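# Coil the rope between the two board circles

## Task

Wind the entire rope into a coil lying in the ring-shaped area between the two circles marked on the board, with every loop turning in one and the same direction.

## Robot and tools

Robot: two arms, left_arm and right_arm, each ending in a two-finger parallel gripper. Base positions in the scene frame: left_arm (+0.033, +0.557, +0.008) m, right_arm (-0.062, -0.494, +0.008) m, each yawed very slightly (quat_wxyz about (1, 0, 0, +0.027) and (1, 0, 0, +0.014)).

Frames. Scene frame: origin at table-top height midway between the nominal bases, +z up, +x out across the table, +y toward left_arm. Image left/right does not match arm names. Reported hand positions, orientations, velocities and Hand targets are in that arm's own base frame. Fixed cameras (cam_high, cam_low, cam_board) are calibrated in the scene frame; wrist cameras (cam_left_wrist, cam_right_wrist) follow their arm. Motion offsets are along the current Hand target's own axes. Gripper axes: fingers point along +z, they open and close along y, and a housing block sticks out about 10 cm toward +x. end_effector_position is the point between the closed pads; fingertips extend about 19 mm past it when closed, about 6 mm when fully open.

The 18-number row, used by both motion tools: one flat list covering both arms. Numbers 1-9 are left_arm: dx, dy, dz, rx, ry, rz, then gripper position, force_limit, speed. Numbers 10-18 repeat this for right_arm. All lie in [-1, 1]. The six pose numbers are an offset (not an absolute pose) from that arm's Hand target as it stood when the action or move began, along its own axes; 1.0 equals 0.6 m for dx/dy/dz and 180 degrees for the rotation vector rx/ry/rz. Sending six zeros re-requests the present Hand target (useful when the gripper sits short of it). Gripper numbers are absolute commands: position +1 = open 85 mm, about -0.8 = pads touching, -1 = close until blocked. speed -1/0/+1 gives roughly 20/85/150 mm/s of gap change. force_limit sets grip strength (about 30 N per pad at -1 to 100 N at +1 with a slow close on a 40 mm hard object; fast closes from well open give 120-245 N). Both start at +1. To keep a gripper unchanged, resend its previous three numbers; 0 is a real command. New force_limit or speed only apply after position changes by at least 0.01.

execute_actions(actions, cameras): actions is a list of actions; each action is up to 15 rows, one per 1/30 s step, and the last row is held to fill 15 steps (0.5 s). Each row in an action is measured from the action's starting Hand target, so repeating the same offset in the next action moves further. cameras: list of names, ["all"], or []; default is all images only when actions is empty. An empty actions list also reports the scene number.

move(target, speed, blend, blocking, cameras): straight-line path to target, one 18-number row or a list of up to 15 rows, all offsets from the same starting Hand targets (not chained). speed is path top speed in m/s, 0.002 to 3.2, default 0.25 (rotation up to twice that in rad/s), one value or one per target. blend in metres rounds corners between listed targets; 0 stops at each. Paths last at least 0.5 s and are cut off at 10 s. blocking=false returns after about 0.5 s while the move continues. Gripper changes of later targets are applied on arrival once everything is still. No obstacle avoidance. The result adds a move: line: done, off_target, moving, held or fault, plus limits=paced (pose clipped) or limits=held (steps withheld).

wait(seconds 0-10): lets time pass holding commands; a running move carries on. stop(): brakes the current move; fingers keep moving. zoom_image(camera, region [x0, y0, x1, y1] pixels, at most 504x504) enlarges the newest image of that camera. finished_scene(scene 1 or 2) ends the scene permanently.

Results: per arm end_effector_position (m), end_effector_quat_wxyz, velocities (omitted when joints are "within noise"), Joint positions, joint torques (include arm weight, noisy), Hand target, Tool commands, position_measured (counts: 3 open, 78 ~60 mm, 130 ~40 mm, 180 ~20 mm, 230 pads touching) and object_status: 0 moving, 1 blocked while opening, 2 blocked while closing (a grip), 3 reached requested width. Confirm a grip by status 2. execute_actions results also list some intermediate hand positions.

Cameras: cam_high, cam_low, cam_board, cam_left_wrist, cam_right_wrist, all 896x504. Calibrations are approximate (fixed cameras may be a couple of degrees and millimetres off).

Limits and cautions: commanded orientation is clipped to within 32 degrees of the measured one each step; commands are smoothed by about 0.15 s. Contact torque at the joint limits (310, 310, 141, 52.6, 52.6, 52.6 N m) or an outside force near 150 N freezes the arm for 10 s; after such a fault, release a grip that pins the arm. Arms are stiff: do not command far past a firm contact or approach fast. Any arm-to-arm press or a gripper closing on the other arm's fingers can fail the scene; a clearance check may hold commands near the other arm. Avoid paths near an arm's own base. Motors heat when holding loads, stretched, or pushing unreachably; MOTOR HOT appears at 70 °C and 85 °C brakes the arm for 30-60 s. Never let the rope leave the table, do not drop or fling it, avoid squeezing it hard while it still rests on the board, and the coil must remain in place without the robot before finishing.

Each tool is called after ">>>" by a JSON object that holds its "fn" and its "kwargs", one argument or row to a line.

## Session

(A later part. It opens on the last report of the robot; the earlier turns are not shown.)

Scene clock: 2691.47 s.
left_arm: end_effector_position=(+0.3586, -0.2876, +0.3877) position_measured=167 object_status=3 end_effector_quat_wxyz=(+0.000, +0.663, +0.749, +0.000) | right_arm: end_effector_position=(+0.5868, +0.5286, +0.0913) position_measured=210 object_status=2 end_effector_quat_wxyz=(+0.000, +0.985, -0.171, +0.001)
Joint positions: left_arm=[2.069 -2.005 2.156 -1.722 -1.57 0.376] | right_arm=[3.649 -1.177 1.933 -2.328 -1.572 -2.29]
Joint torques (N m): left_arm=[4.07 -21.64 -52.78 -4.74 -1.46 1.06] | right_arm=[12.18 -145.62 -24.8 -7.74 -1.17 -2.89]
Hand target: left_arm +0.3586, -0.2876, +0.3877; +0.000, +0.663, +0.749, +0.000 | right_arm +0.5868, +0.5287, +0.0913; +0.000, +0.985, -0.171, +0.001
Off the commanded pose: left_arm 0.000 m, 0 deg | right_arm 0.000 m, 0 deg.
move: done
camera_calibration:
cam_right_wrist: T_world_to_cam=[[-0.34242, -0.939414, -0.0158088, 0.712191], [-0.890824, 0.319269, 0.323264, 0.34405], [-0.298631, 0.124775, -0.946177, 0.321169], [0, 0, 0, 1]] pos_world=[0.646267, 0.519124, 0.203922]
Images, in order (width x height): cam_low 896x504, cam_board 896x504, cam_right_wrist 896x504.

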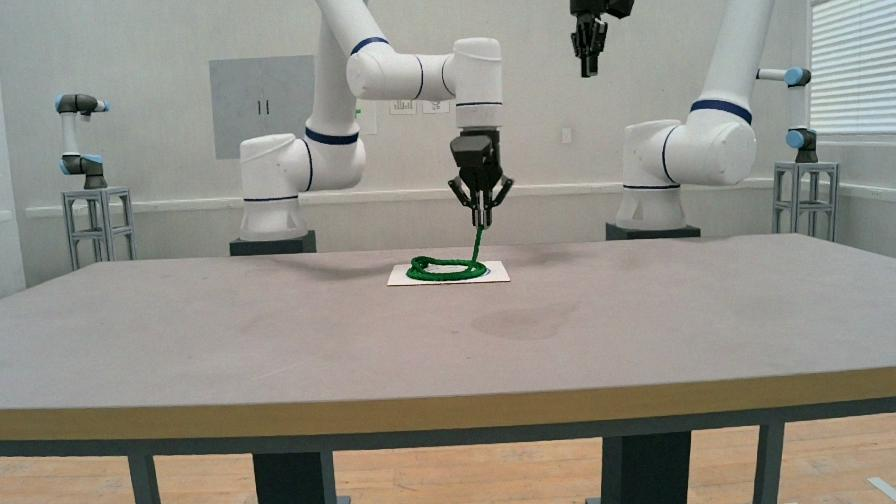

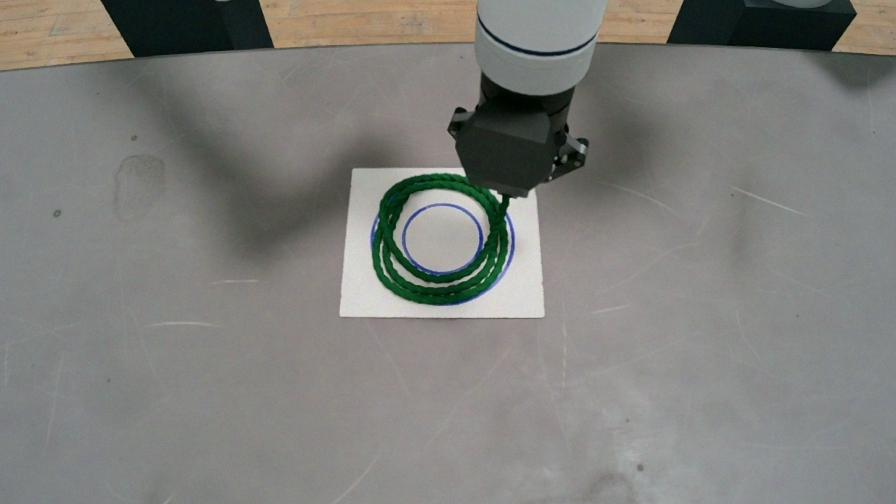

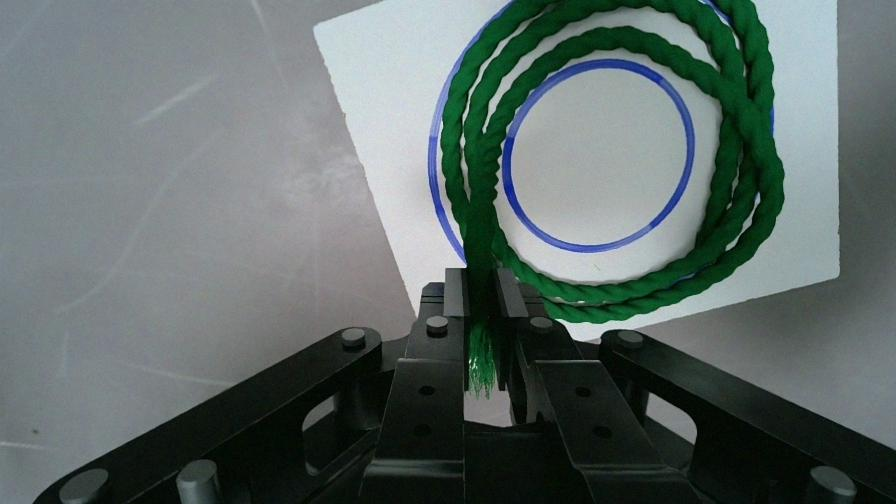

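>>> {"fn": "move", "kwargs": {
  "target": [0,0,0,0,0,0,-0.3,-1,-1,-0.0322,0.0218,0.0272,0,0,-0.1111,-0.97,-1,-1],
  "speed": 0.05,
  "cameras": ["cam_board","cam_right_wrist","cam_low"]
}}

>>> {"fn": "zoom_image", "kwargs": {
  "camera": "cam_board",
  "region": [330, 130, 560, 325]
}}

>>> {"fn": "zoom_image", "kwargs": {
  "camera": "cam_right_wrist",
  "region": [250, 0, 620, 290]
}}

>>> {"fn": "zoom_image", "kwargs": {
  "camera": "cam_low",
  "region": [370, 155, 530, 295]
}}

Scene clock: 2718.23 s.
left_arm: end_effector_position=(+0.3586, -0.2876, +0.3877) position_measured=167 object_status=3 end_effector_quat_wxyz=(+0.000, +0.663, +0.749, +0.000) | right_arm: end_effector_position=(+0.5642, +0.5229, +0.0750) position_measured=210 object_status=2 end_effector_quat_wxyz=(+0.000, +1.000, +0.002, +0.001)
Joint positions: left_arm=[2.069 -2.005 2.156 -1.722 -1.57 0.376] | right_arm=[3.656 -1.183 1.983 -2.372 -1.572 -2.631]
Joint torques (N m): left_arm=[6.39 -22.5 -53.39 -5.05 -1.3 1.09] | right_arm=[10.04 -141.42 -23.69 -7.98 -1.06 -3.02]
Hand target: left_arm +0.3586, -0.2876, +0.3877; +0.000, +0.663, +0.749, +0.000 | right_arm +0.5642, +0.5229, +0.0750; +0.000, +1.000, +0.002, +0.001
Off the commanded pose: left_arm 0.000 m, 0 deg | right_arm 0.000 m, 0 deg.
move: done
camera_calibration:
cam_right_wrist: T_world_to_cam=[[-0.000554981, -0.999882, -0.0153672, 0.5375], [-0.946266, -0.00444446, 0.323358, 0.531568], [-0.323388, 0.0147209, -0.946152, 0.371239], [0, 0, 0, 1]] pos_world=[0.623357, 0.534334, 0.187622]
Images, in order (width x height): cam_low 896x504, cam_board 896x504, cam_right_wrist 896x504.

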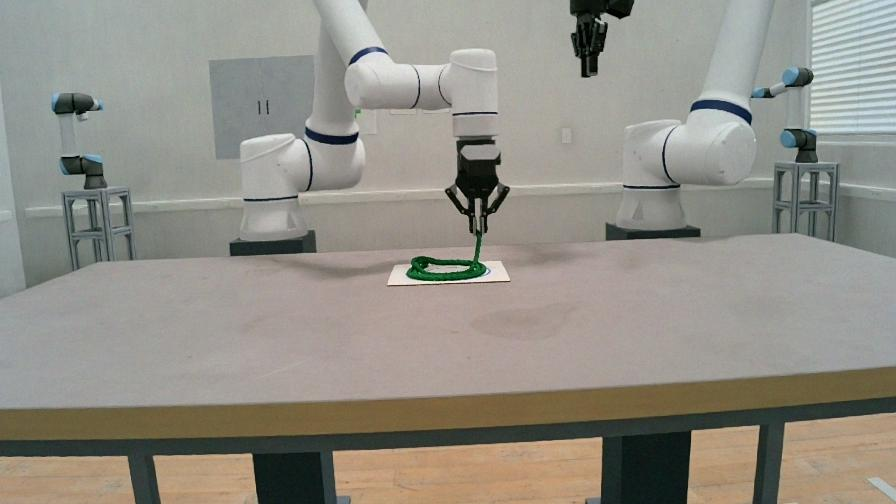

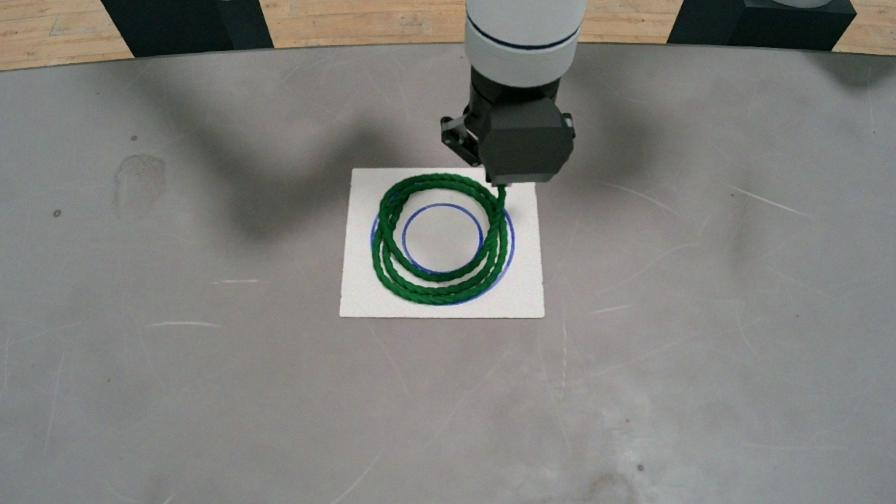

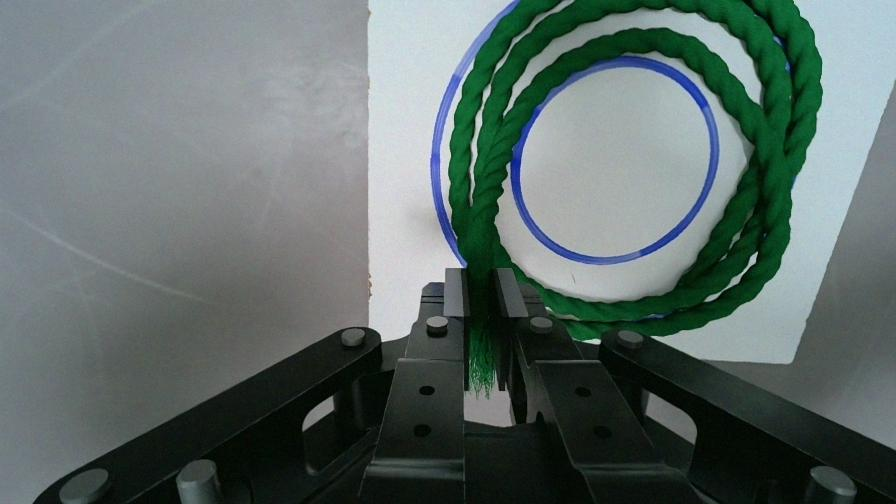

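Scaled by 2.191.

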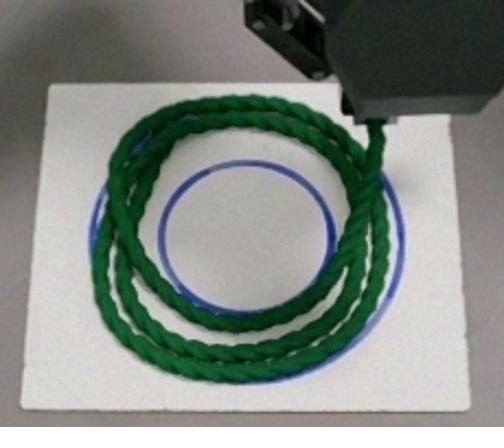

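Scaled by 1.362.

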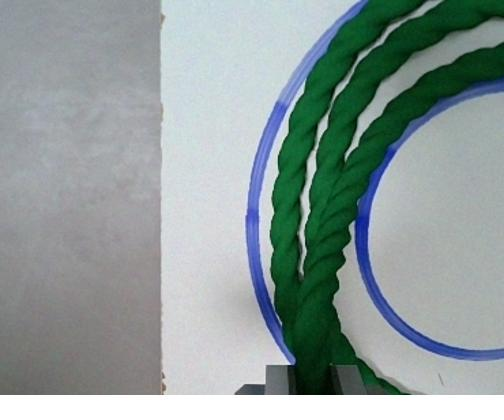

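Scaled by 3.150.

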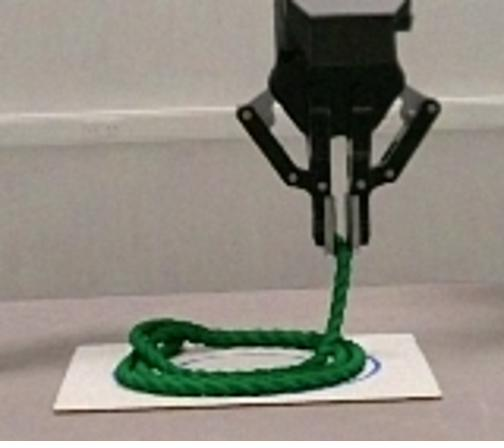

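>>> {"fn": "move", "kwargs": {
  "target": [0,0,0,0,0,0,-0.3,-1,-1,-0.041,0.042,0.0417,0,0,-0.1389,-0.97,-1,-1],
  "speed": 0.05,
  "cameras": ["cam_board","cam_right_wrist","cam_low"]
}}

>>> {"fn": "zoom_image", "kwargs": {
  "camera": "cam_board",
  "region": [330, 130, 560, 325]
}}

>>> {"fn": "zoom_image", "kwargs": {
  "camera": "cam_right_wrist",
  "region": [250, 0, 620, 290]
}}

>>> {"fn": "zoom_image", "kwargs": {
  "camera": "cam_low",
  "region": [370, 155, 530, 295]
}}

Scene clock: 2758.27 s.
left_arm: end_effector_position=(+0.3586, -0.2876, +0.3877) position_measured=167 object_status=3 end_effector_quat_wxyz=(+0.000, +0.663, +0.749, +0.000) | right_arm: end_effector_position=(+0.5398, +0.4975, +0.0500) position_measured=210 object_status=2 end_effector_quat_wxyz=(+0.000, +0.976, +0.219, +0.001)
Joint positions: left_arm=[2.069 -2.005 2.156 -1.722 -1.57 0.376] | right_arm=[3.642 -1.193 2.065 -2.444 -1.572 -3.082]
Joint torques (N m): left_arm=[4.26 -22.6 -53.31 -4.85 -1.27 1.17] | right_arm=[-8.44 -135.43 -21.51 -7.54 2.26 -3]
Hand target: left_arm +0.3586, -0.2876, +0.3877; +0.000, +0.663, +0.749, +0.000 | right_arm +0.5397, +0.4975, +0.0500; +0.000, +0.976, +0.219, +0.001
Off the commanded pose: left_arm 0.000 m, 0 deg | right_arm 0.000 m, 0 deg.
move: done
camera_calibration:
cam_right_wrist: T_world_to_cam=[[0.422109, -0.906424, -0.0148361, 0.237137], [-0.855705, -0.403787, 0.323613, 0.666258], [-0.299321, -0.123905, -0.946073, 0.395966], [0, 0, 0, 1]] pos_world=[0.588544, 0.533035, 0.162521]
Images, in order (width x height): cam_low 896x504, cam_board 896x504, cam_right_wrist 896x504.

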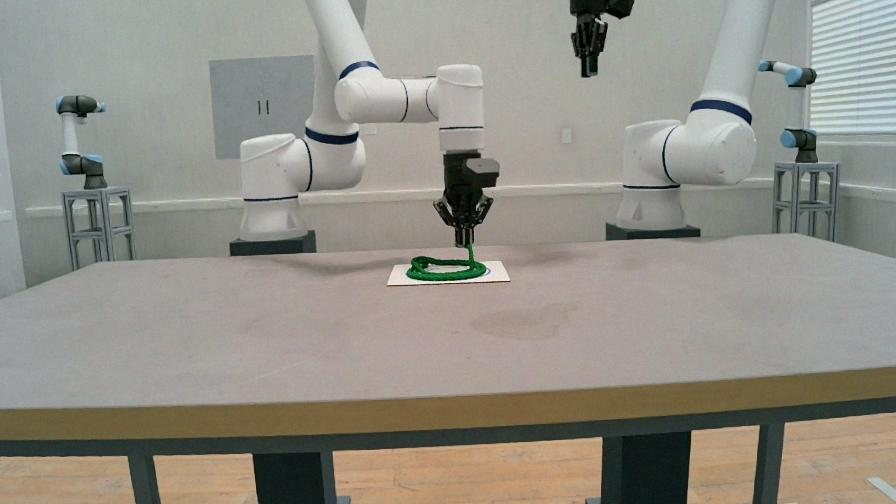

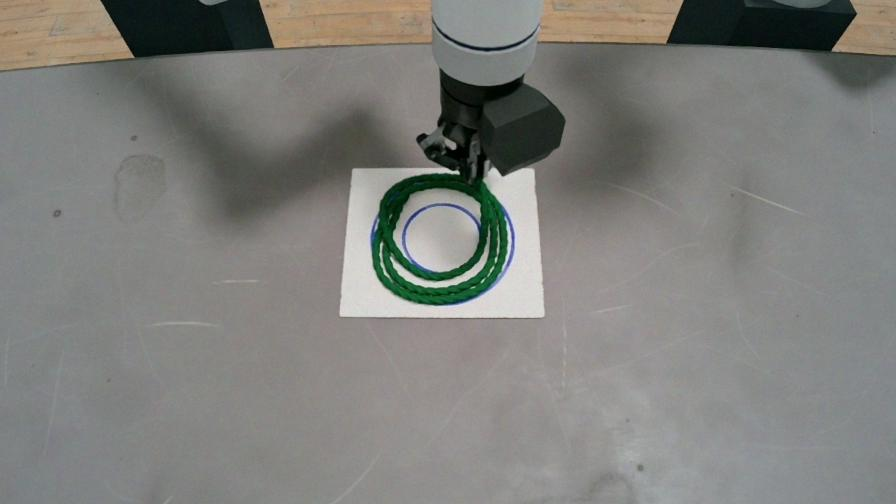

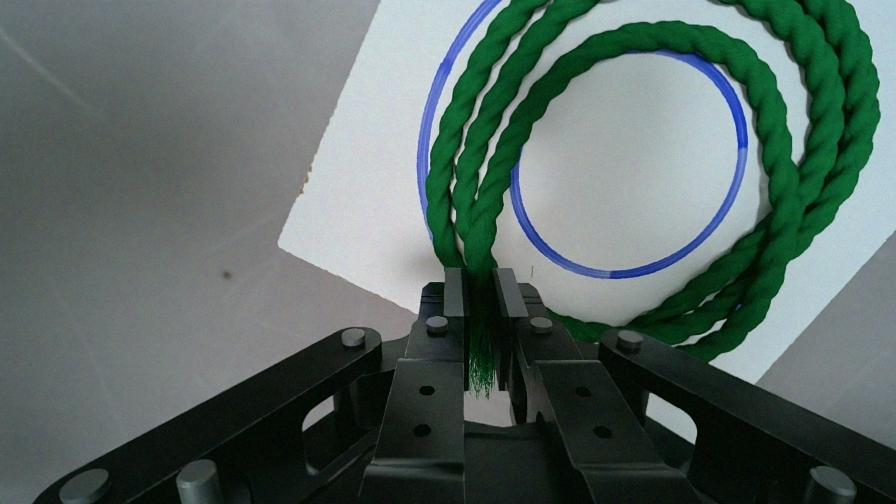

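Scaled by 2.191.

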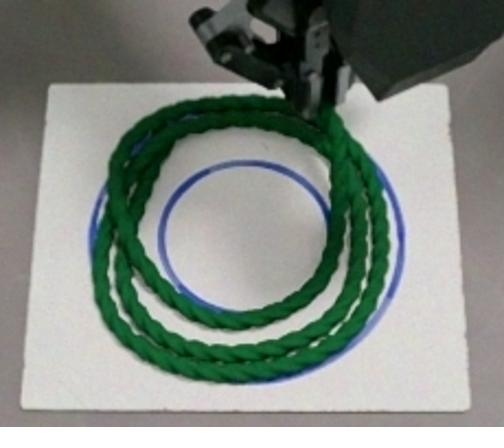

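Scaled by 1.362.

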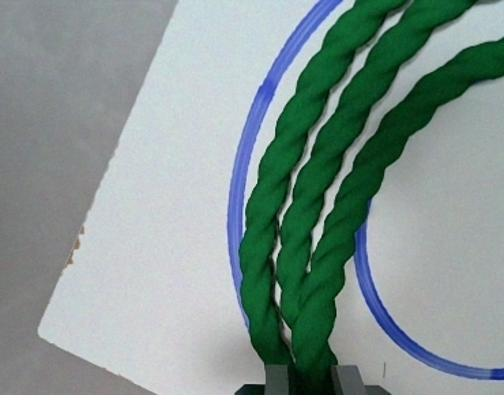

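Scaled by 3.150.

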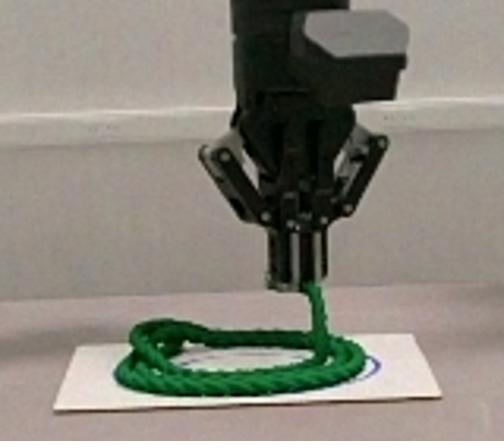

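>>> {"fn": "move", "kwargs": {
  "target": [
    [0,0,0,0,0,0,-0.3,-1,-1,-0.0035,0.0015,0.0183,0,0,-0.1556,-0.97,-1,-1],
    [0,0,0,0,0,0,-0.3,-1,-1,-0.0265,0.025,0.0333,0,0,-0.2944,-0.97,-1,-1]
  ],
  "speed": 0.06,
  "blend": 0.003,
  "cameras": ["cam_board","cam_right_wrist","cam_low"]
}}

>>> {"fn": "zoom_image", "kwargs": {
  "camera": "cam_board",
  "region": [330, 130, 560, 325]
}}

>>> {"fn": "zoom_image", "kwargs": {
  "camera": "cam_right_wrist",
  "region": [250, 0, 620, 290]
}}

>>> {"fn": "zoom_image", "kwargs": {
  "camera": "cam_low",
  "region": [370, 155, 530, 295]
}}

Scene clock: 2807.97 s.
left_arm: end_effector_position=(+0.3586, -0.2876, +0.3877) position_measured=167 object_status=3 end_effector_quat_wxyz=(+0.000, +0.663, +0.749, +0.000) | right_arm: end_effector_position=(+0.5318, +0.4772, +0.0300) position_measured=210 object_status=2 end_effector_quat_wxyz=(+0.001, +0.776, +0.631, +0.000)
Joint positions: left_arm=[2.069 -2.005 2.156 -1.722 -1.57 0.376] | right_arm=[3.622 -1.187 2.112 -2.496 -1.572 -4.027]
Joint torques (N m): left_arm=[4.18 -22.38 -53.04 -5.14 -1.48 0.98] | right_arm=[-7.73 -135.02 -19.62 -7.71 3.13 -2.81]
Hand target: left_arm +0.3586, -0.2876, +0.3877; +0.000, +0.663, +0.749, +0.000 | right_arm +0.5318, +0.4772, +0.0300; +0.001, +0.776, +0.631, +0.000
Off the commanded pose: left_arm 0.000 m, 0 deg | right_arm 0.000 m, 0 deg.
move: done
camera_calibration:
cam_right_wrist: T_world_to_cam=[[0.977906, -0.208544, -0.0144424, -0.406897], [-0.192671, -0.925964, 0.32476, 0.554188], [-0.0811, -0.314802, -0.945686, 0.347131], [0, 0, 0, 1]] pos_world=[0.532835, 0.537579, 0.142422]
Images, in order (width x height): cam_low 896x504, cam_board 896x504, cam_right_wrist 896x504.

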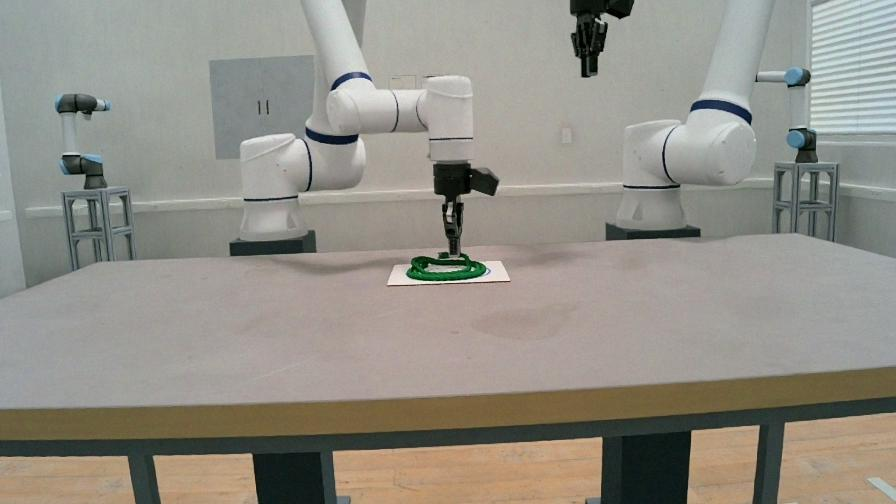

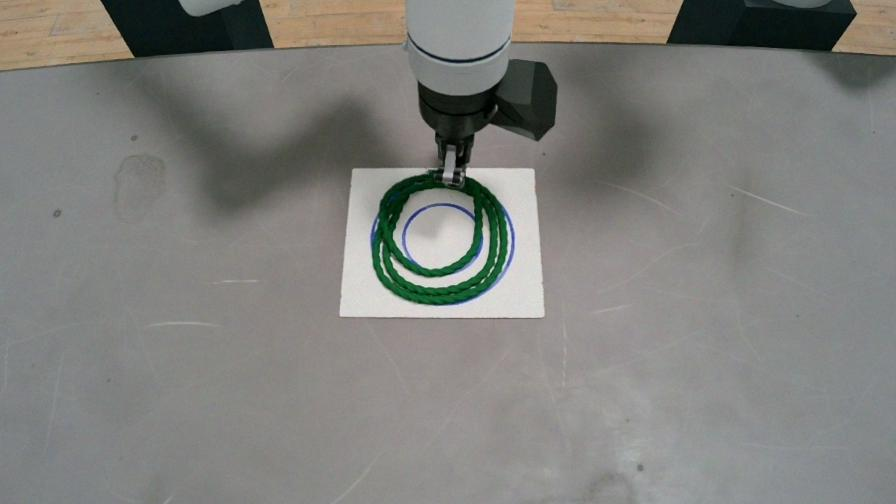

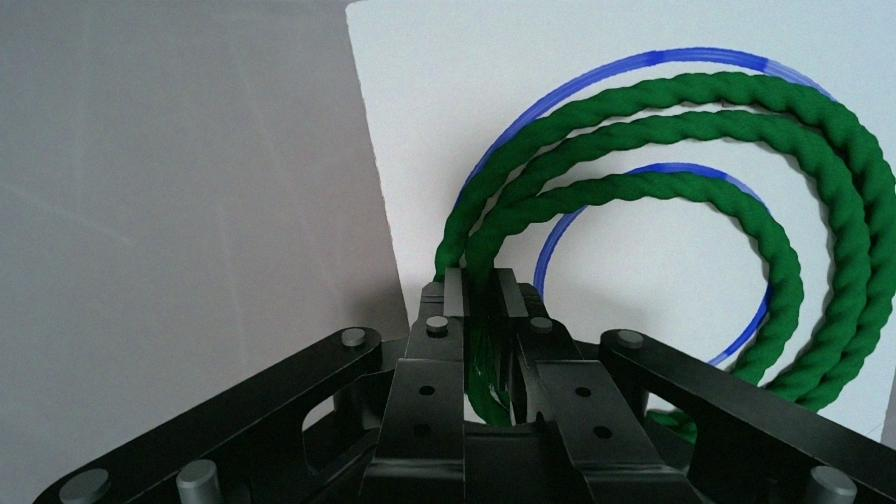

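Scaled by 2.191.

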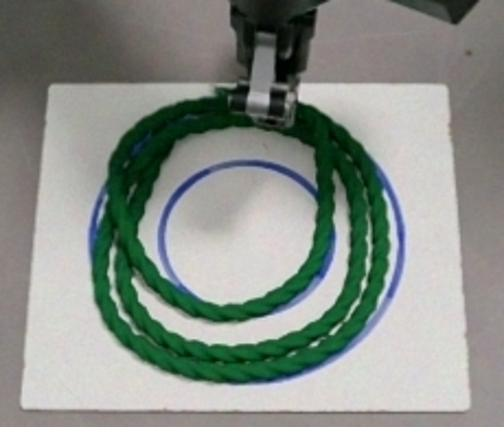

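Scaled by 1.362.

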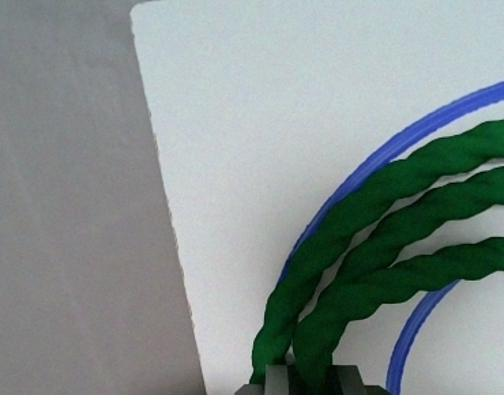

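Scaled by 3.150.

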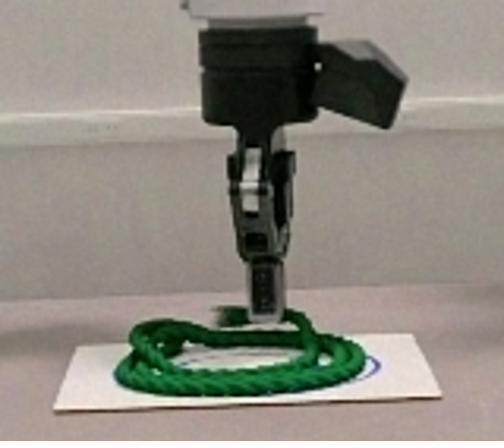

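>>> {"fn": "move", "kwargs": {
  "target": [0,0,0,0,0,0,-0.3,-1,-1,0,0,0.0067,0,0,0,-0.97,-1,-1],
  "speed": 0.02
}}

>>> {"fn": "move", "kwargs": {
  "target": [0,0,0,0,0,0,-0.3,-1,-1,0,0,0,0,0,0,-0.4,-1,-1],
  "speed": 0.02,
  "cameras": ["cam_board","cam_low","cam_right_wrist"]
}}

>>> {"fn": "zoom_image", "kwargs": {
  "camera": "cam_board",
  "region": [330, 130, 560, 325]
}}

>>> {"fn": "zoom_image", "kwargs": {
  "camera": "cam_low",
  "region": [370, 155, 530, 295]
}}

Scene clock: 2831.03 s.
left_arm: end_effector_position=(+0.3586, -0.2876, +0.3877) position_measured=167 object_status=3 end_effector_quat_wxyz=(+0.000, +0.663, +0.749, +0.000) | right_arm: end_effector_position=(+0.5318, +0.4772, +0.0260) position_measured=210 object_status=2 end_effector_quat_wxyz=(+0.001, +0.776, +0.631, +0.000)
Joint positions: left_arm=[2.069 -2.005 2.156 -1.722 -1.57 0.376] | right_arm=[3.622 -1.182 2.113 -2.504 -1.572 -4.027]
Joint torques (N m): left_arm=[3.96 -21.72 -52.56 -5.24 -1.43 0.82] | right_arm=[-7.89 -84.28 -19.83 -8 3.11 -2.51]
Hand target: left_arm +0.3586, -0.2876, +0.3877; +0.000, +0.663, +0.749, +0.000 | right_arm +0.5318, +0.4772, +0.0259; +0.001, +0.776, +0.631, +0.000
Off the commanded pose: left_arm 0.000 m, 0 deg | right_arm 0.000 m, 0 deg.
move: done

Scene clock: 2831.90 s.
left_arm: end_effector_position=(+0.3586, -0.2876, +0.3877) position_measured=167 object_status=3 end_effector_quat_wxyz=(+0.000, +0.663, +0.749, +0.000) | right_arm: end_effector_position=(+0.5318, +0.4772, +0.0259) position_measured=179 object_status=0 end_effector_quat_wxyz=(+0.001, +0.776, +0.631, +0.000)
Joint positions: left_arm=[2.069 -2.005 2.156 -1.722 -1.57 0.376] | right_arm=[3.622 -1.181 2.113 -2.504 -1.572 -4.027]
Joint torques (N m): left_arm=[3.68 -21.88 -52.84 -5.11 -1.34 1.09] | right_arm=[-6.64 -82.89 -20.23 -7.52 2.97 -2.85]
Hand target: left_arm +0.3586, -0.2876, +0.3877; +0.000, +0.663, +0.749, +0.000 | right_arm +0.5318, +0.4772, +0.0259; +0.001, +0.776, +0.631, +0.000
Off the commanded pose: left_arm 0.000 m, 0 deg | right_arm 0.000 m, 0 deg.
move: done
camera_calibration:
cam_right_wrist: T_world_to_cam=[[0.977952, -0.208332, -0.014414, -0.407], [-0.192481, -0.92601, 0.32474, 0.555393], [-0.0810013, -0.314806, -0.945693, 0.34329], [0, 0, 0, 1]] pos_world=[0.532736, 0.537579, 0.138422]
Images, in order (width x height): cam_low 896x504, cam_board 896x504, cam_right_wrist 896x504.

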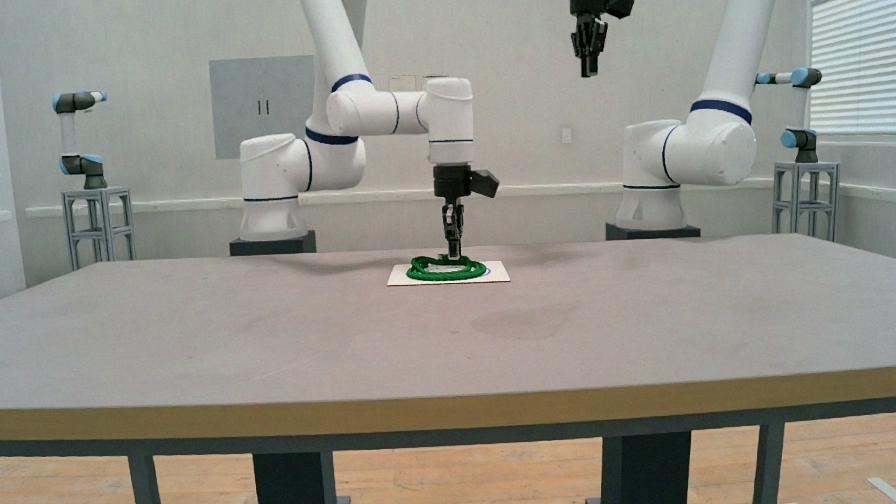

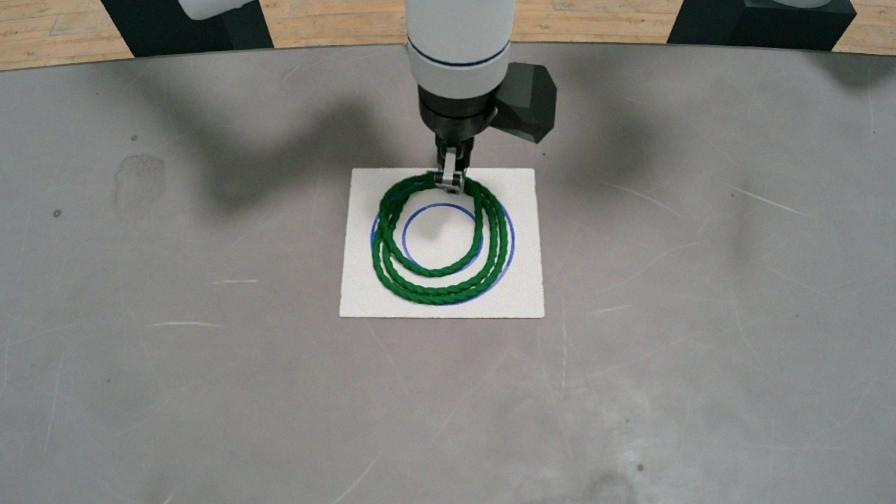

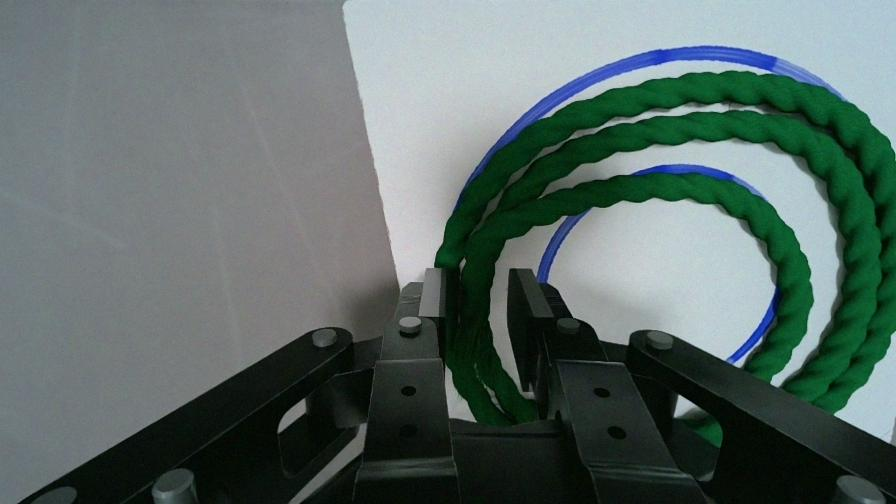

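Scaled by 2.191.

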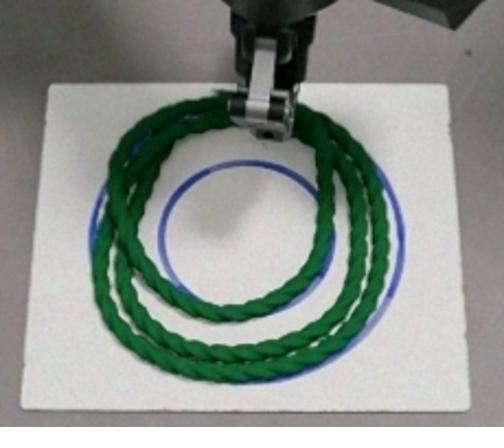

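Scaled by 3.150.

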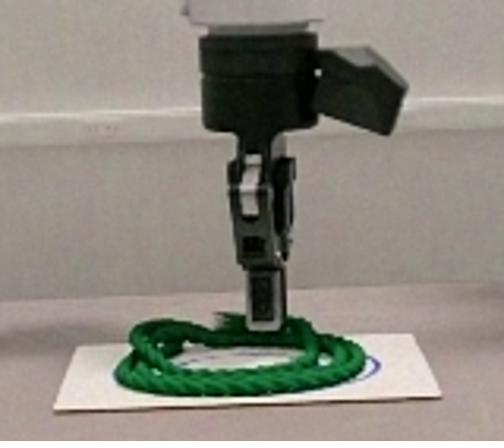

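>>> {"fn": "move", "kwargs": {
  "target": [0,0,0,0,0,0,-0.3,-1,-1,0,0,-0.05,0,0,0,-0.4,-1,-1],
  "speed": 0.03,
  "cameras": ["cam_right_wrist"]
}}

>>> {"fn": "zoom_image", "kwargs": {
  "camera": "cam_right_wrist",
  "region": [350, 100, 750, 480]
}}

Scene clock: 2837.60 s.
left_arm: end_effector_position=(+0.3586, -0.2876, +0.3877) position_measured=167 object_status=3 end_effector_quat_wxyz=(+0.000, +0.663, +0.749, +0.000) | right_arm: end_effector_position=(+0.5318, +0.4772, +0.0558) position_measured=179 object_status=3 end_effector_quat_wxyz=(+0.001, +0.776, +0.631, +0.000)
Joint positions: left_arm=[2.069 -2.005 2.156 -1.722 -1.57 0.376] | right_arm=[3.622 -1.226 2.101 -2.447 -1.572 -4.027]
Joint torques (N m): left_arm=[3.76 -22.1 -52.24 -5.3 -1.43 1.02] | right_arm=[8.18 -131.77 -41.5 -1.78 3.55 1.18]
Hand target: left_arm +0.3586, -0.2876, +0.3877; +0.000, +0.663, +0.749, +0.000 | right_arm +0.5318, +0.4772, +0.0559; +0.001, +0.776, +0.631, +0.000
Off the commanded pose: left_arm 0.000 m, 0 deg | right_arm 0.000 m, 0 deg.
move: done
camera_calibration:
cam_right_wrist: T_world_to_cam=[[0.977952, -0.208332, -0.014414, -0.406569], [-0.192481, -0.92601, 0.32474, 0.545684], [-0.0810013, -0.314806, -0.945693, 0.371566], [0, 0, 0, 1]] pos_world=[0.532736, 0.537579, 0.168322]
Images, in order (width x height): cam_right_wrist 896x504.

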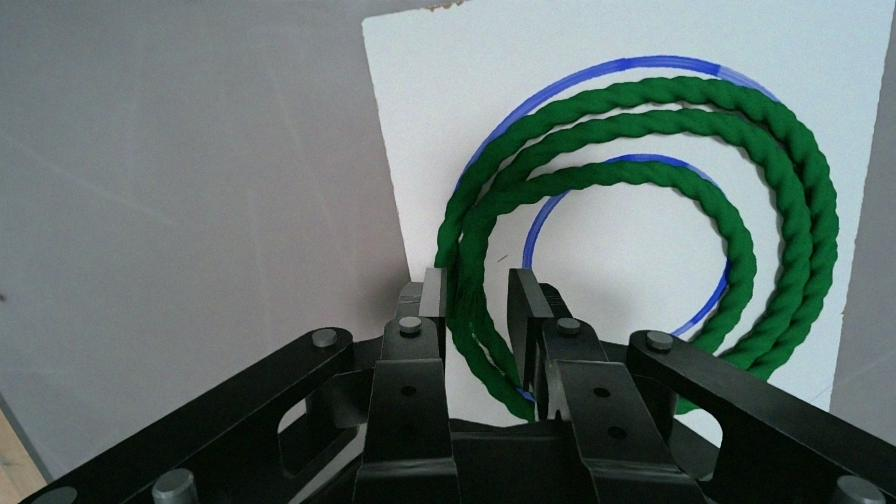

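Scaled by 1.260.

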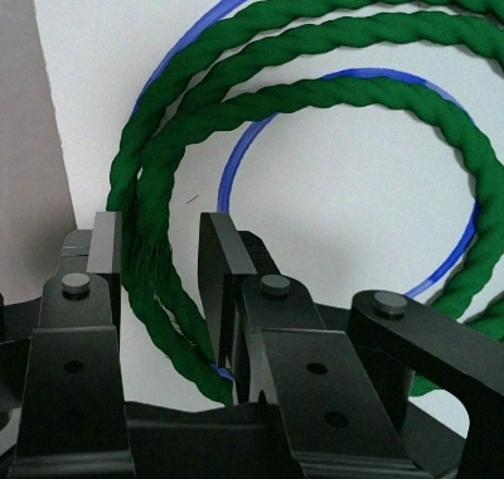

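>>> {"fn": "move", "kwargs": {
  "target": [
    [0,0,0,0,0,0,-0.3,-1,-1,0,0,-0.15,0,0,0,-0.4,-1,-1],
    [0,0,0,0,0,0,-0.3,-1,-1,-0.3756,-0.018,-0.323,0,0,0,-0.4,-1,-1]
  ],
  "speed": [0.08, 0.15],
  "blend": 0.02,
  "cameras": ["cam_board","cam_low","cam_left_wrist"]
}}

>>> {"fn": "zoom_image", "kwargs": {
  "camera": "cam_board",
  "region": [330, 130, 560, 325]
}}

>>> {"fn": "zoom_image", "kwargs": {
  "camera": "cam_low",
  "region": [370, 200, 530, 300]
}}

Scene clock: 2850.17 s.
left_arm: end_effector_position=(+0.3586, -0.2876, +0.3877) position_measured=167 object_status=3 end_effector_quat_wxyz=(+0.000, +0.663, +0.749, +0.000) | right_arm: end_effector_position=(+0.4752, +0.2589, +0.2497) position_measured=179 object_status=3 end_effector_quat_wxyz=(+0.001, +0.776, +0.631, +0.000)
Joint positions: left_arm=[2.069 -2.005 2.156 -1.722 -1.57 0.376] | right_arm=[3.307 -1.75 2.245 -2.066 -1.571 -4.343]
Joint torques (N m): left_arm=[3.88 -21.91 -52.44 -5.35 -1.45 1.16] | right_arm=[-6.45 -71.84 -31.66 -1.83 3.8 -2.71]
Hand target: left_arm +0.3586, -0.2876, +0.3877; +0.000, +0.663, +0.749, +0.000 | right_arm +0.4751, +0.2588, +0.2498; +0.001, +0.776, +0.631, +0.000
Off the commanded pose: left_arm 0.000 m, 0 deg | right_arm 0.000 m, 0 deg.
move: done
camera_calibration:
cam_left_wrist: T_world_to_cam=[[0.992284, 0.123086, -0.014895, -0.306592], [0.119802, -0.920933, 0.37085, -0.433697], [0.0319291, -0.369773, -0.928573, 0.373171], [0, 0, 0, 1]] pos_world=[0.344269, -0.22368, 0.502786]
Images, in order (width x height): cam_low 896x504, cam_board 896x504, cam_left_wrist 896x504.

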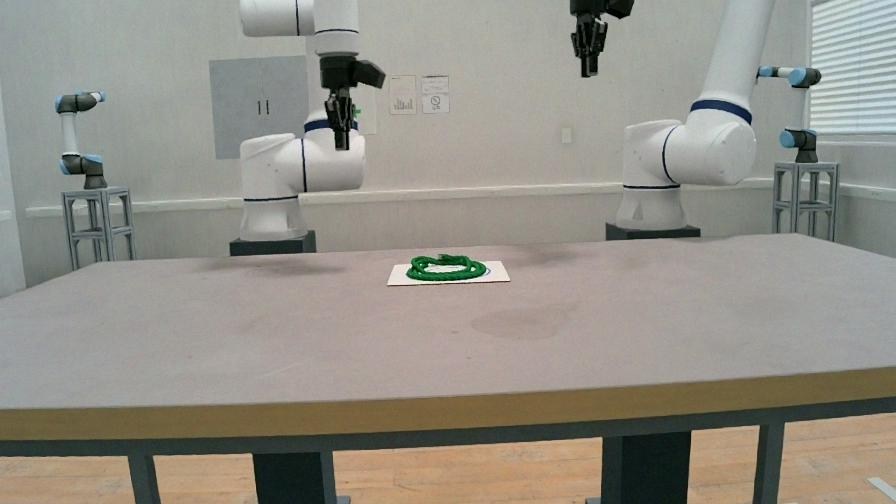

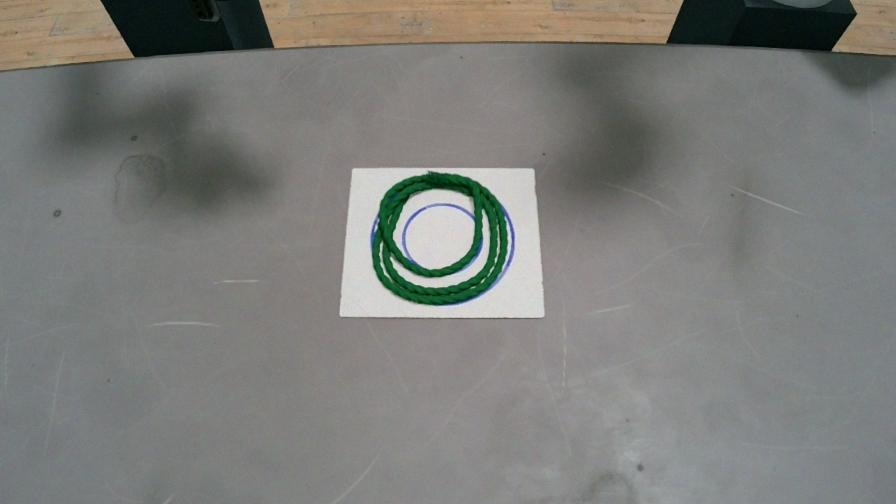

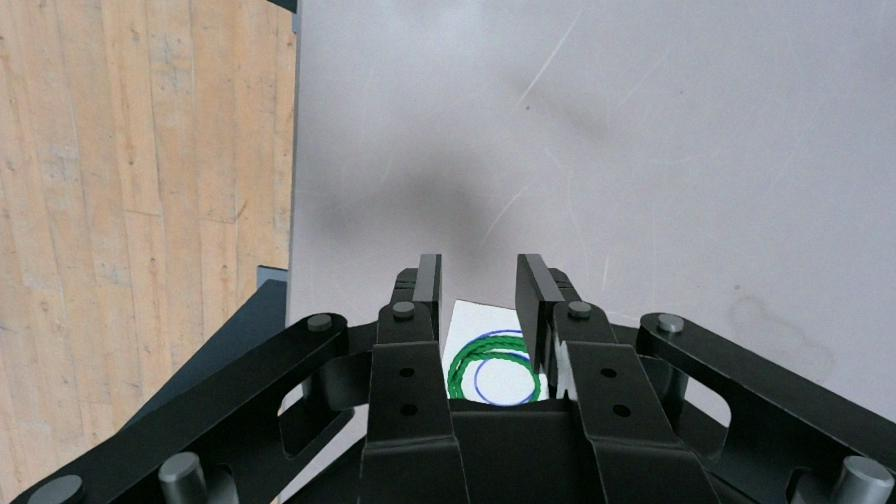

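Scaled by 2.191.

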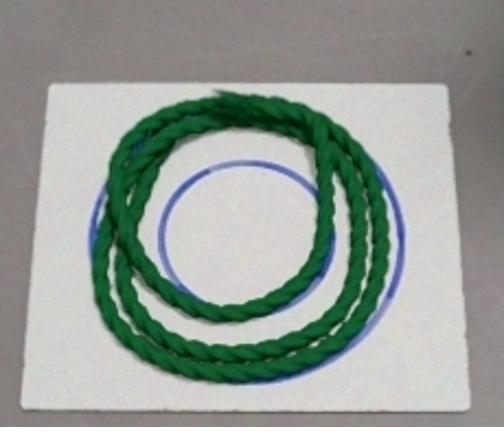

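Scaled by 3.150.

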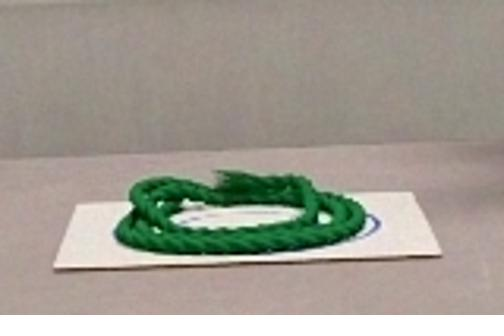

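>>> {"fn": "zoom_image", "kwargs": {
  "camera": "cam_board",
  "region": [365, 165, 520, 310]
}}

Scaled by 3.252.

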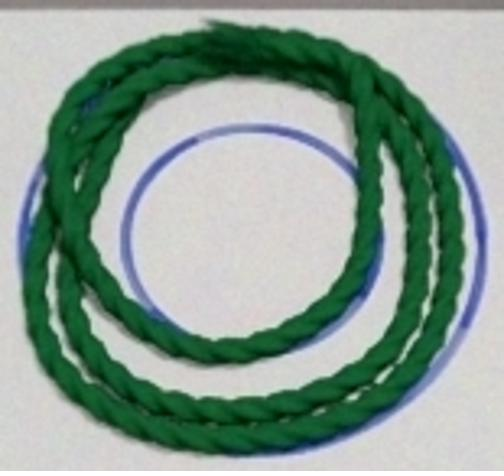

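>>> {"fn": "move", "kwargs": {
  "target": [-0.5414,0.1072,0.4462,0,0,-0.2222,-1,-1,-1,-0.1787,-0.0528,-0.08,0,0,0,-0.4,-1,-1],
  "speed": 0.12,
  "cameras": ["cam_board","cam_low","cam_left_wrist"]
}}

>>> {"fn": "zoom_image", "kwargs": {
  "camera": "cam_left_wrist",
  "region": [250, 0, 650, 330]
}}

Scene clock: 2940.43 s.
left_arm: end_effector_position=(+0.4621, -0.6023, +0.1203) position_measured=230 object_status=3 end_effector_quat_wxyz=(+0.000, +0.367, +0.930, +0.000) | right_arm: end_effector_position=(+0.4223, +0.1603, +0.2977) position_measured=179 object_status=3 end_effector_quat_wxyz=(+0.001, +0.776, +0.631, +0.000)
Joint positions: left_arm=[1.989 -1.252 1.978 -2.298 -1.57 -0.402] | right_arm=[3.101 -1.979 2.304 -1.897 -1.571 -4.549]
Joint torques (N m): left_arm=[-10.97 -49.4 -46.78 -10.34 1.56 -1.1] | right_arm=[-9.26 -44.26 -34.69 -2.16 4.39 -3.03]
Hand target: left_arm +0.4622, -0.6023, +0.1202; +0.000, +0.367, +0.930, +0.000 | right_arm +0.4222, +0.1603, +0.2977; +0.001, +0.776, +0.631, +0.000
Off the commanded pose: left_arm 0.000 m, 0 deg | right_arm 0.000 m, 0 deg.
move: done
camera_calibration:
cam_left_wrist: T_world_to_cam=[[0.681182, 0.731953, -0.0153661, 0.135842], [0.683636, -0.628425, 0.371112, -0.721192], [0.26198, -0.2633, -0.928461, -0.0369933], [0, 0, 0, 1]] pos_world=[0.410191, -0.562386, 0.235384]
Images, in order (width x height): cam_low 896x504, cam_board 896x504, cam_left_wrist 896x504.

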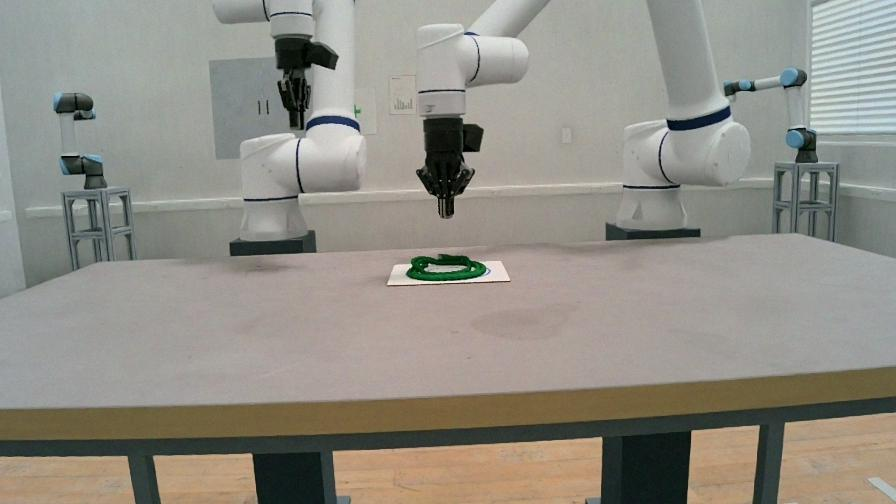

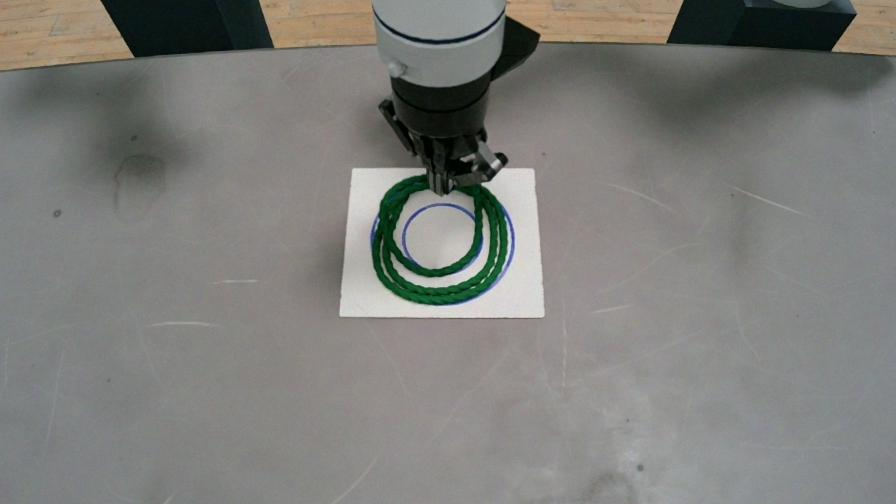

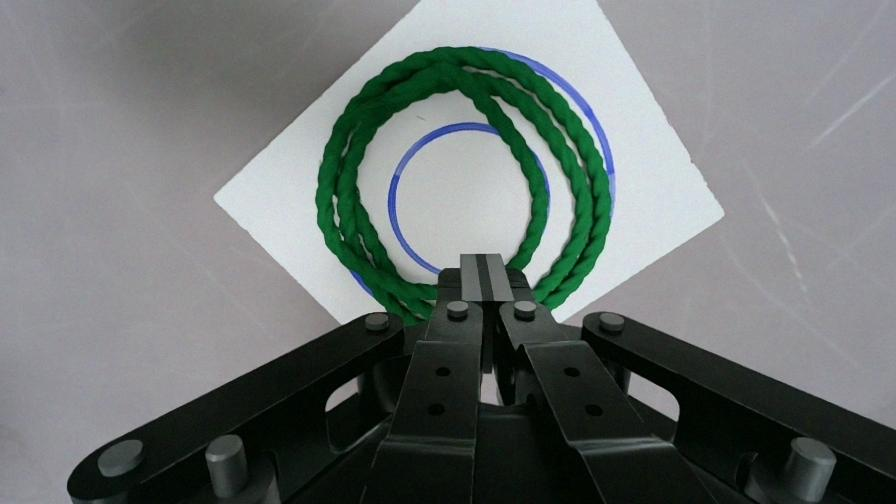

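Scaled by 1.260.

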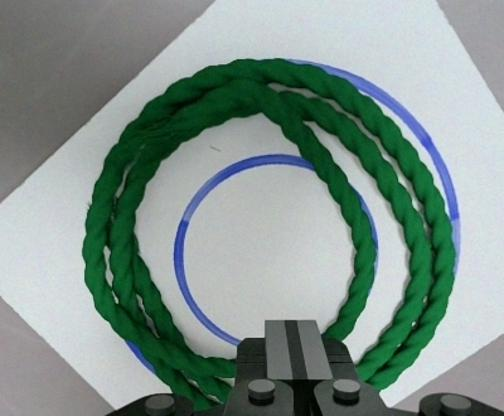

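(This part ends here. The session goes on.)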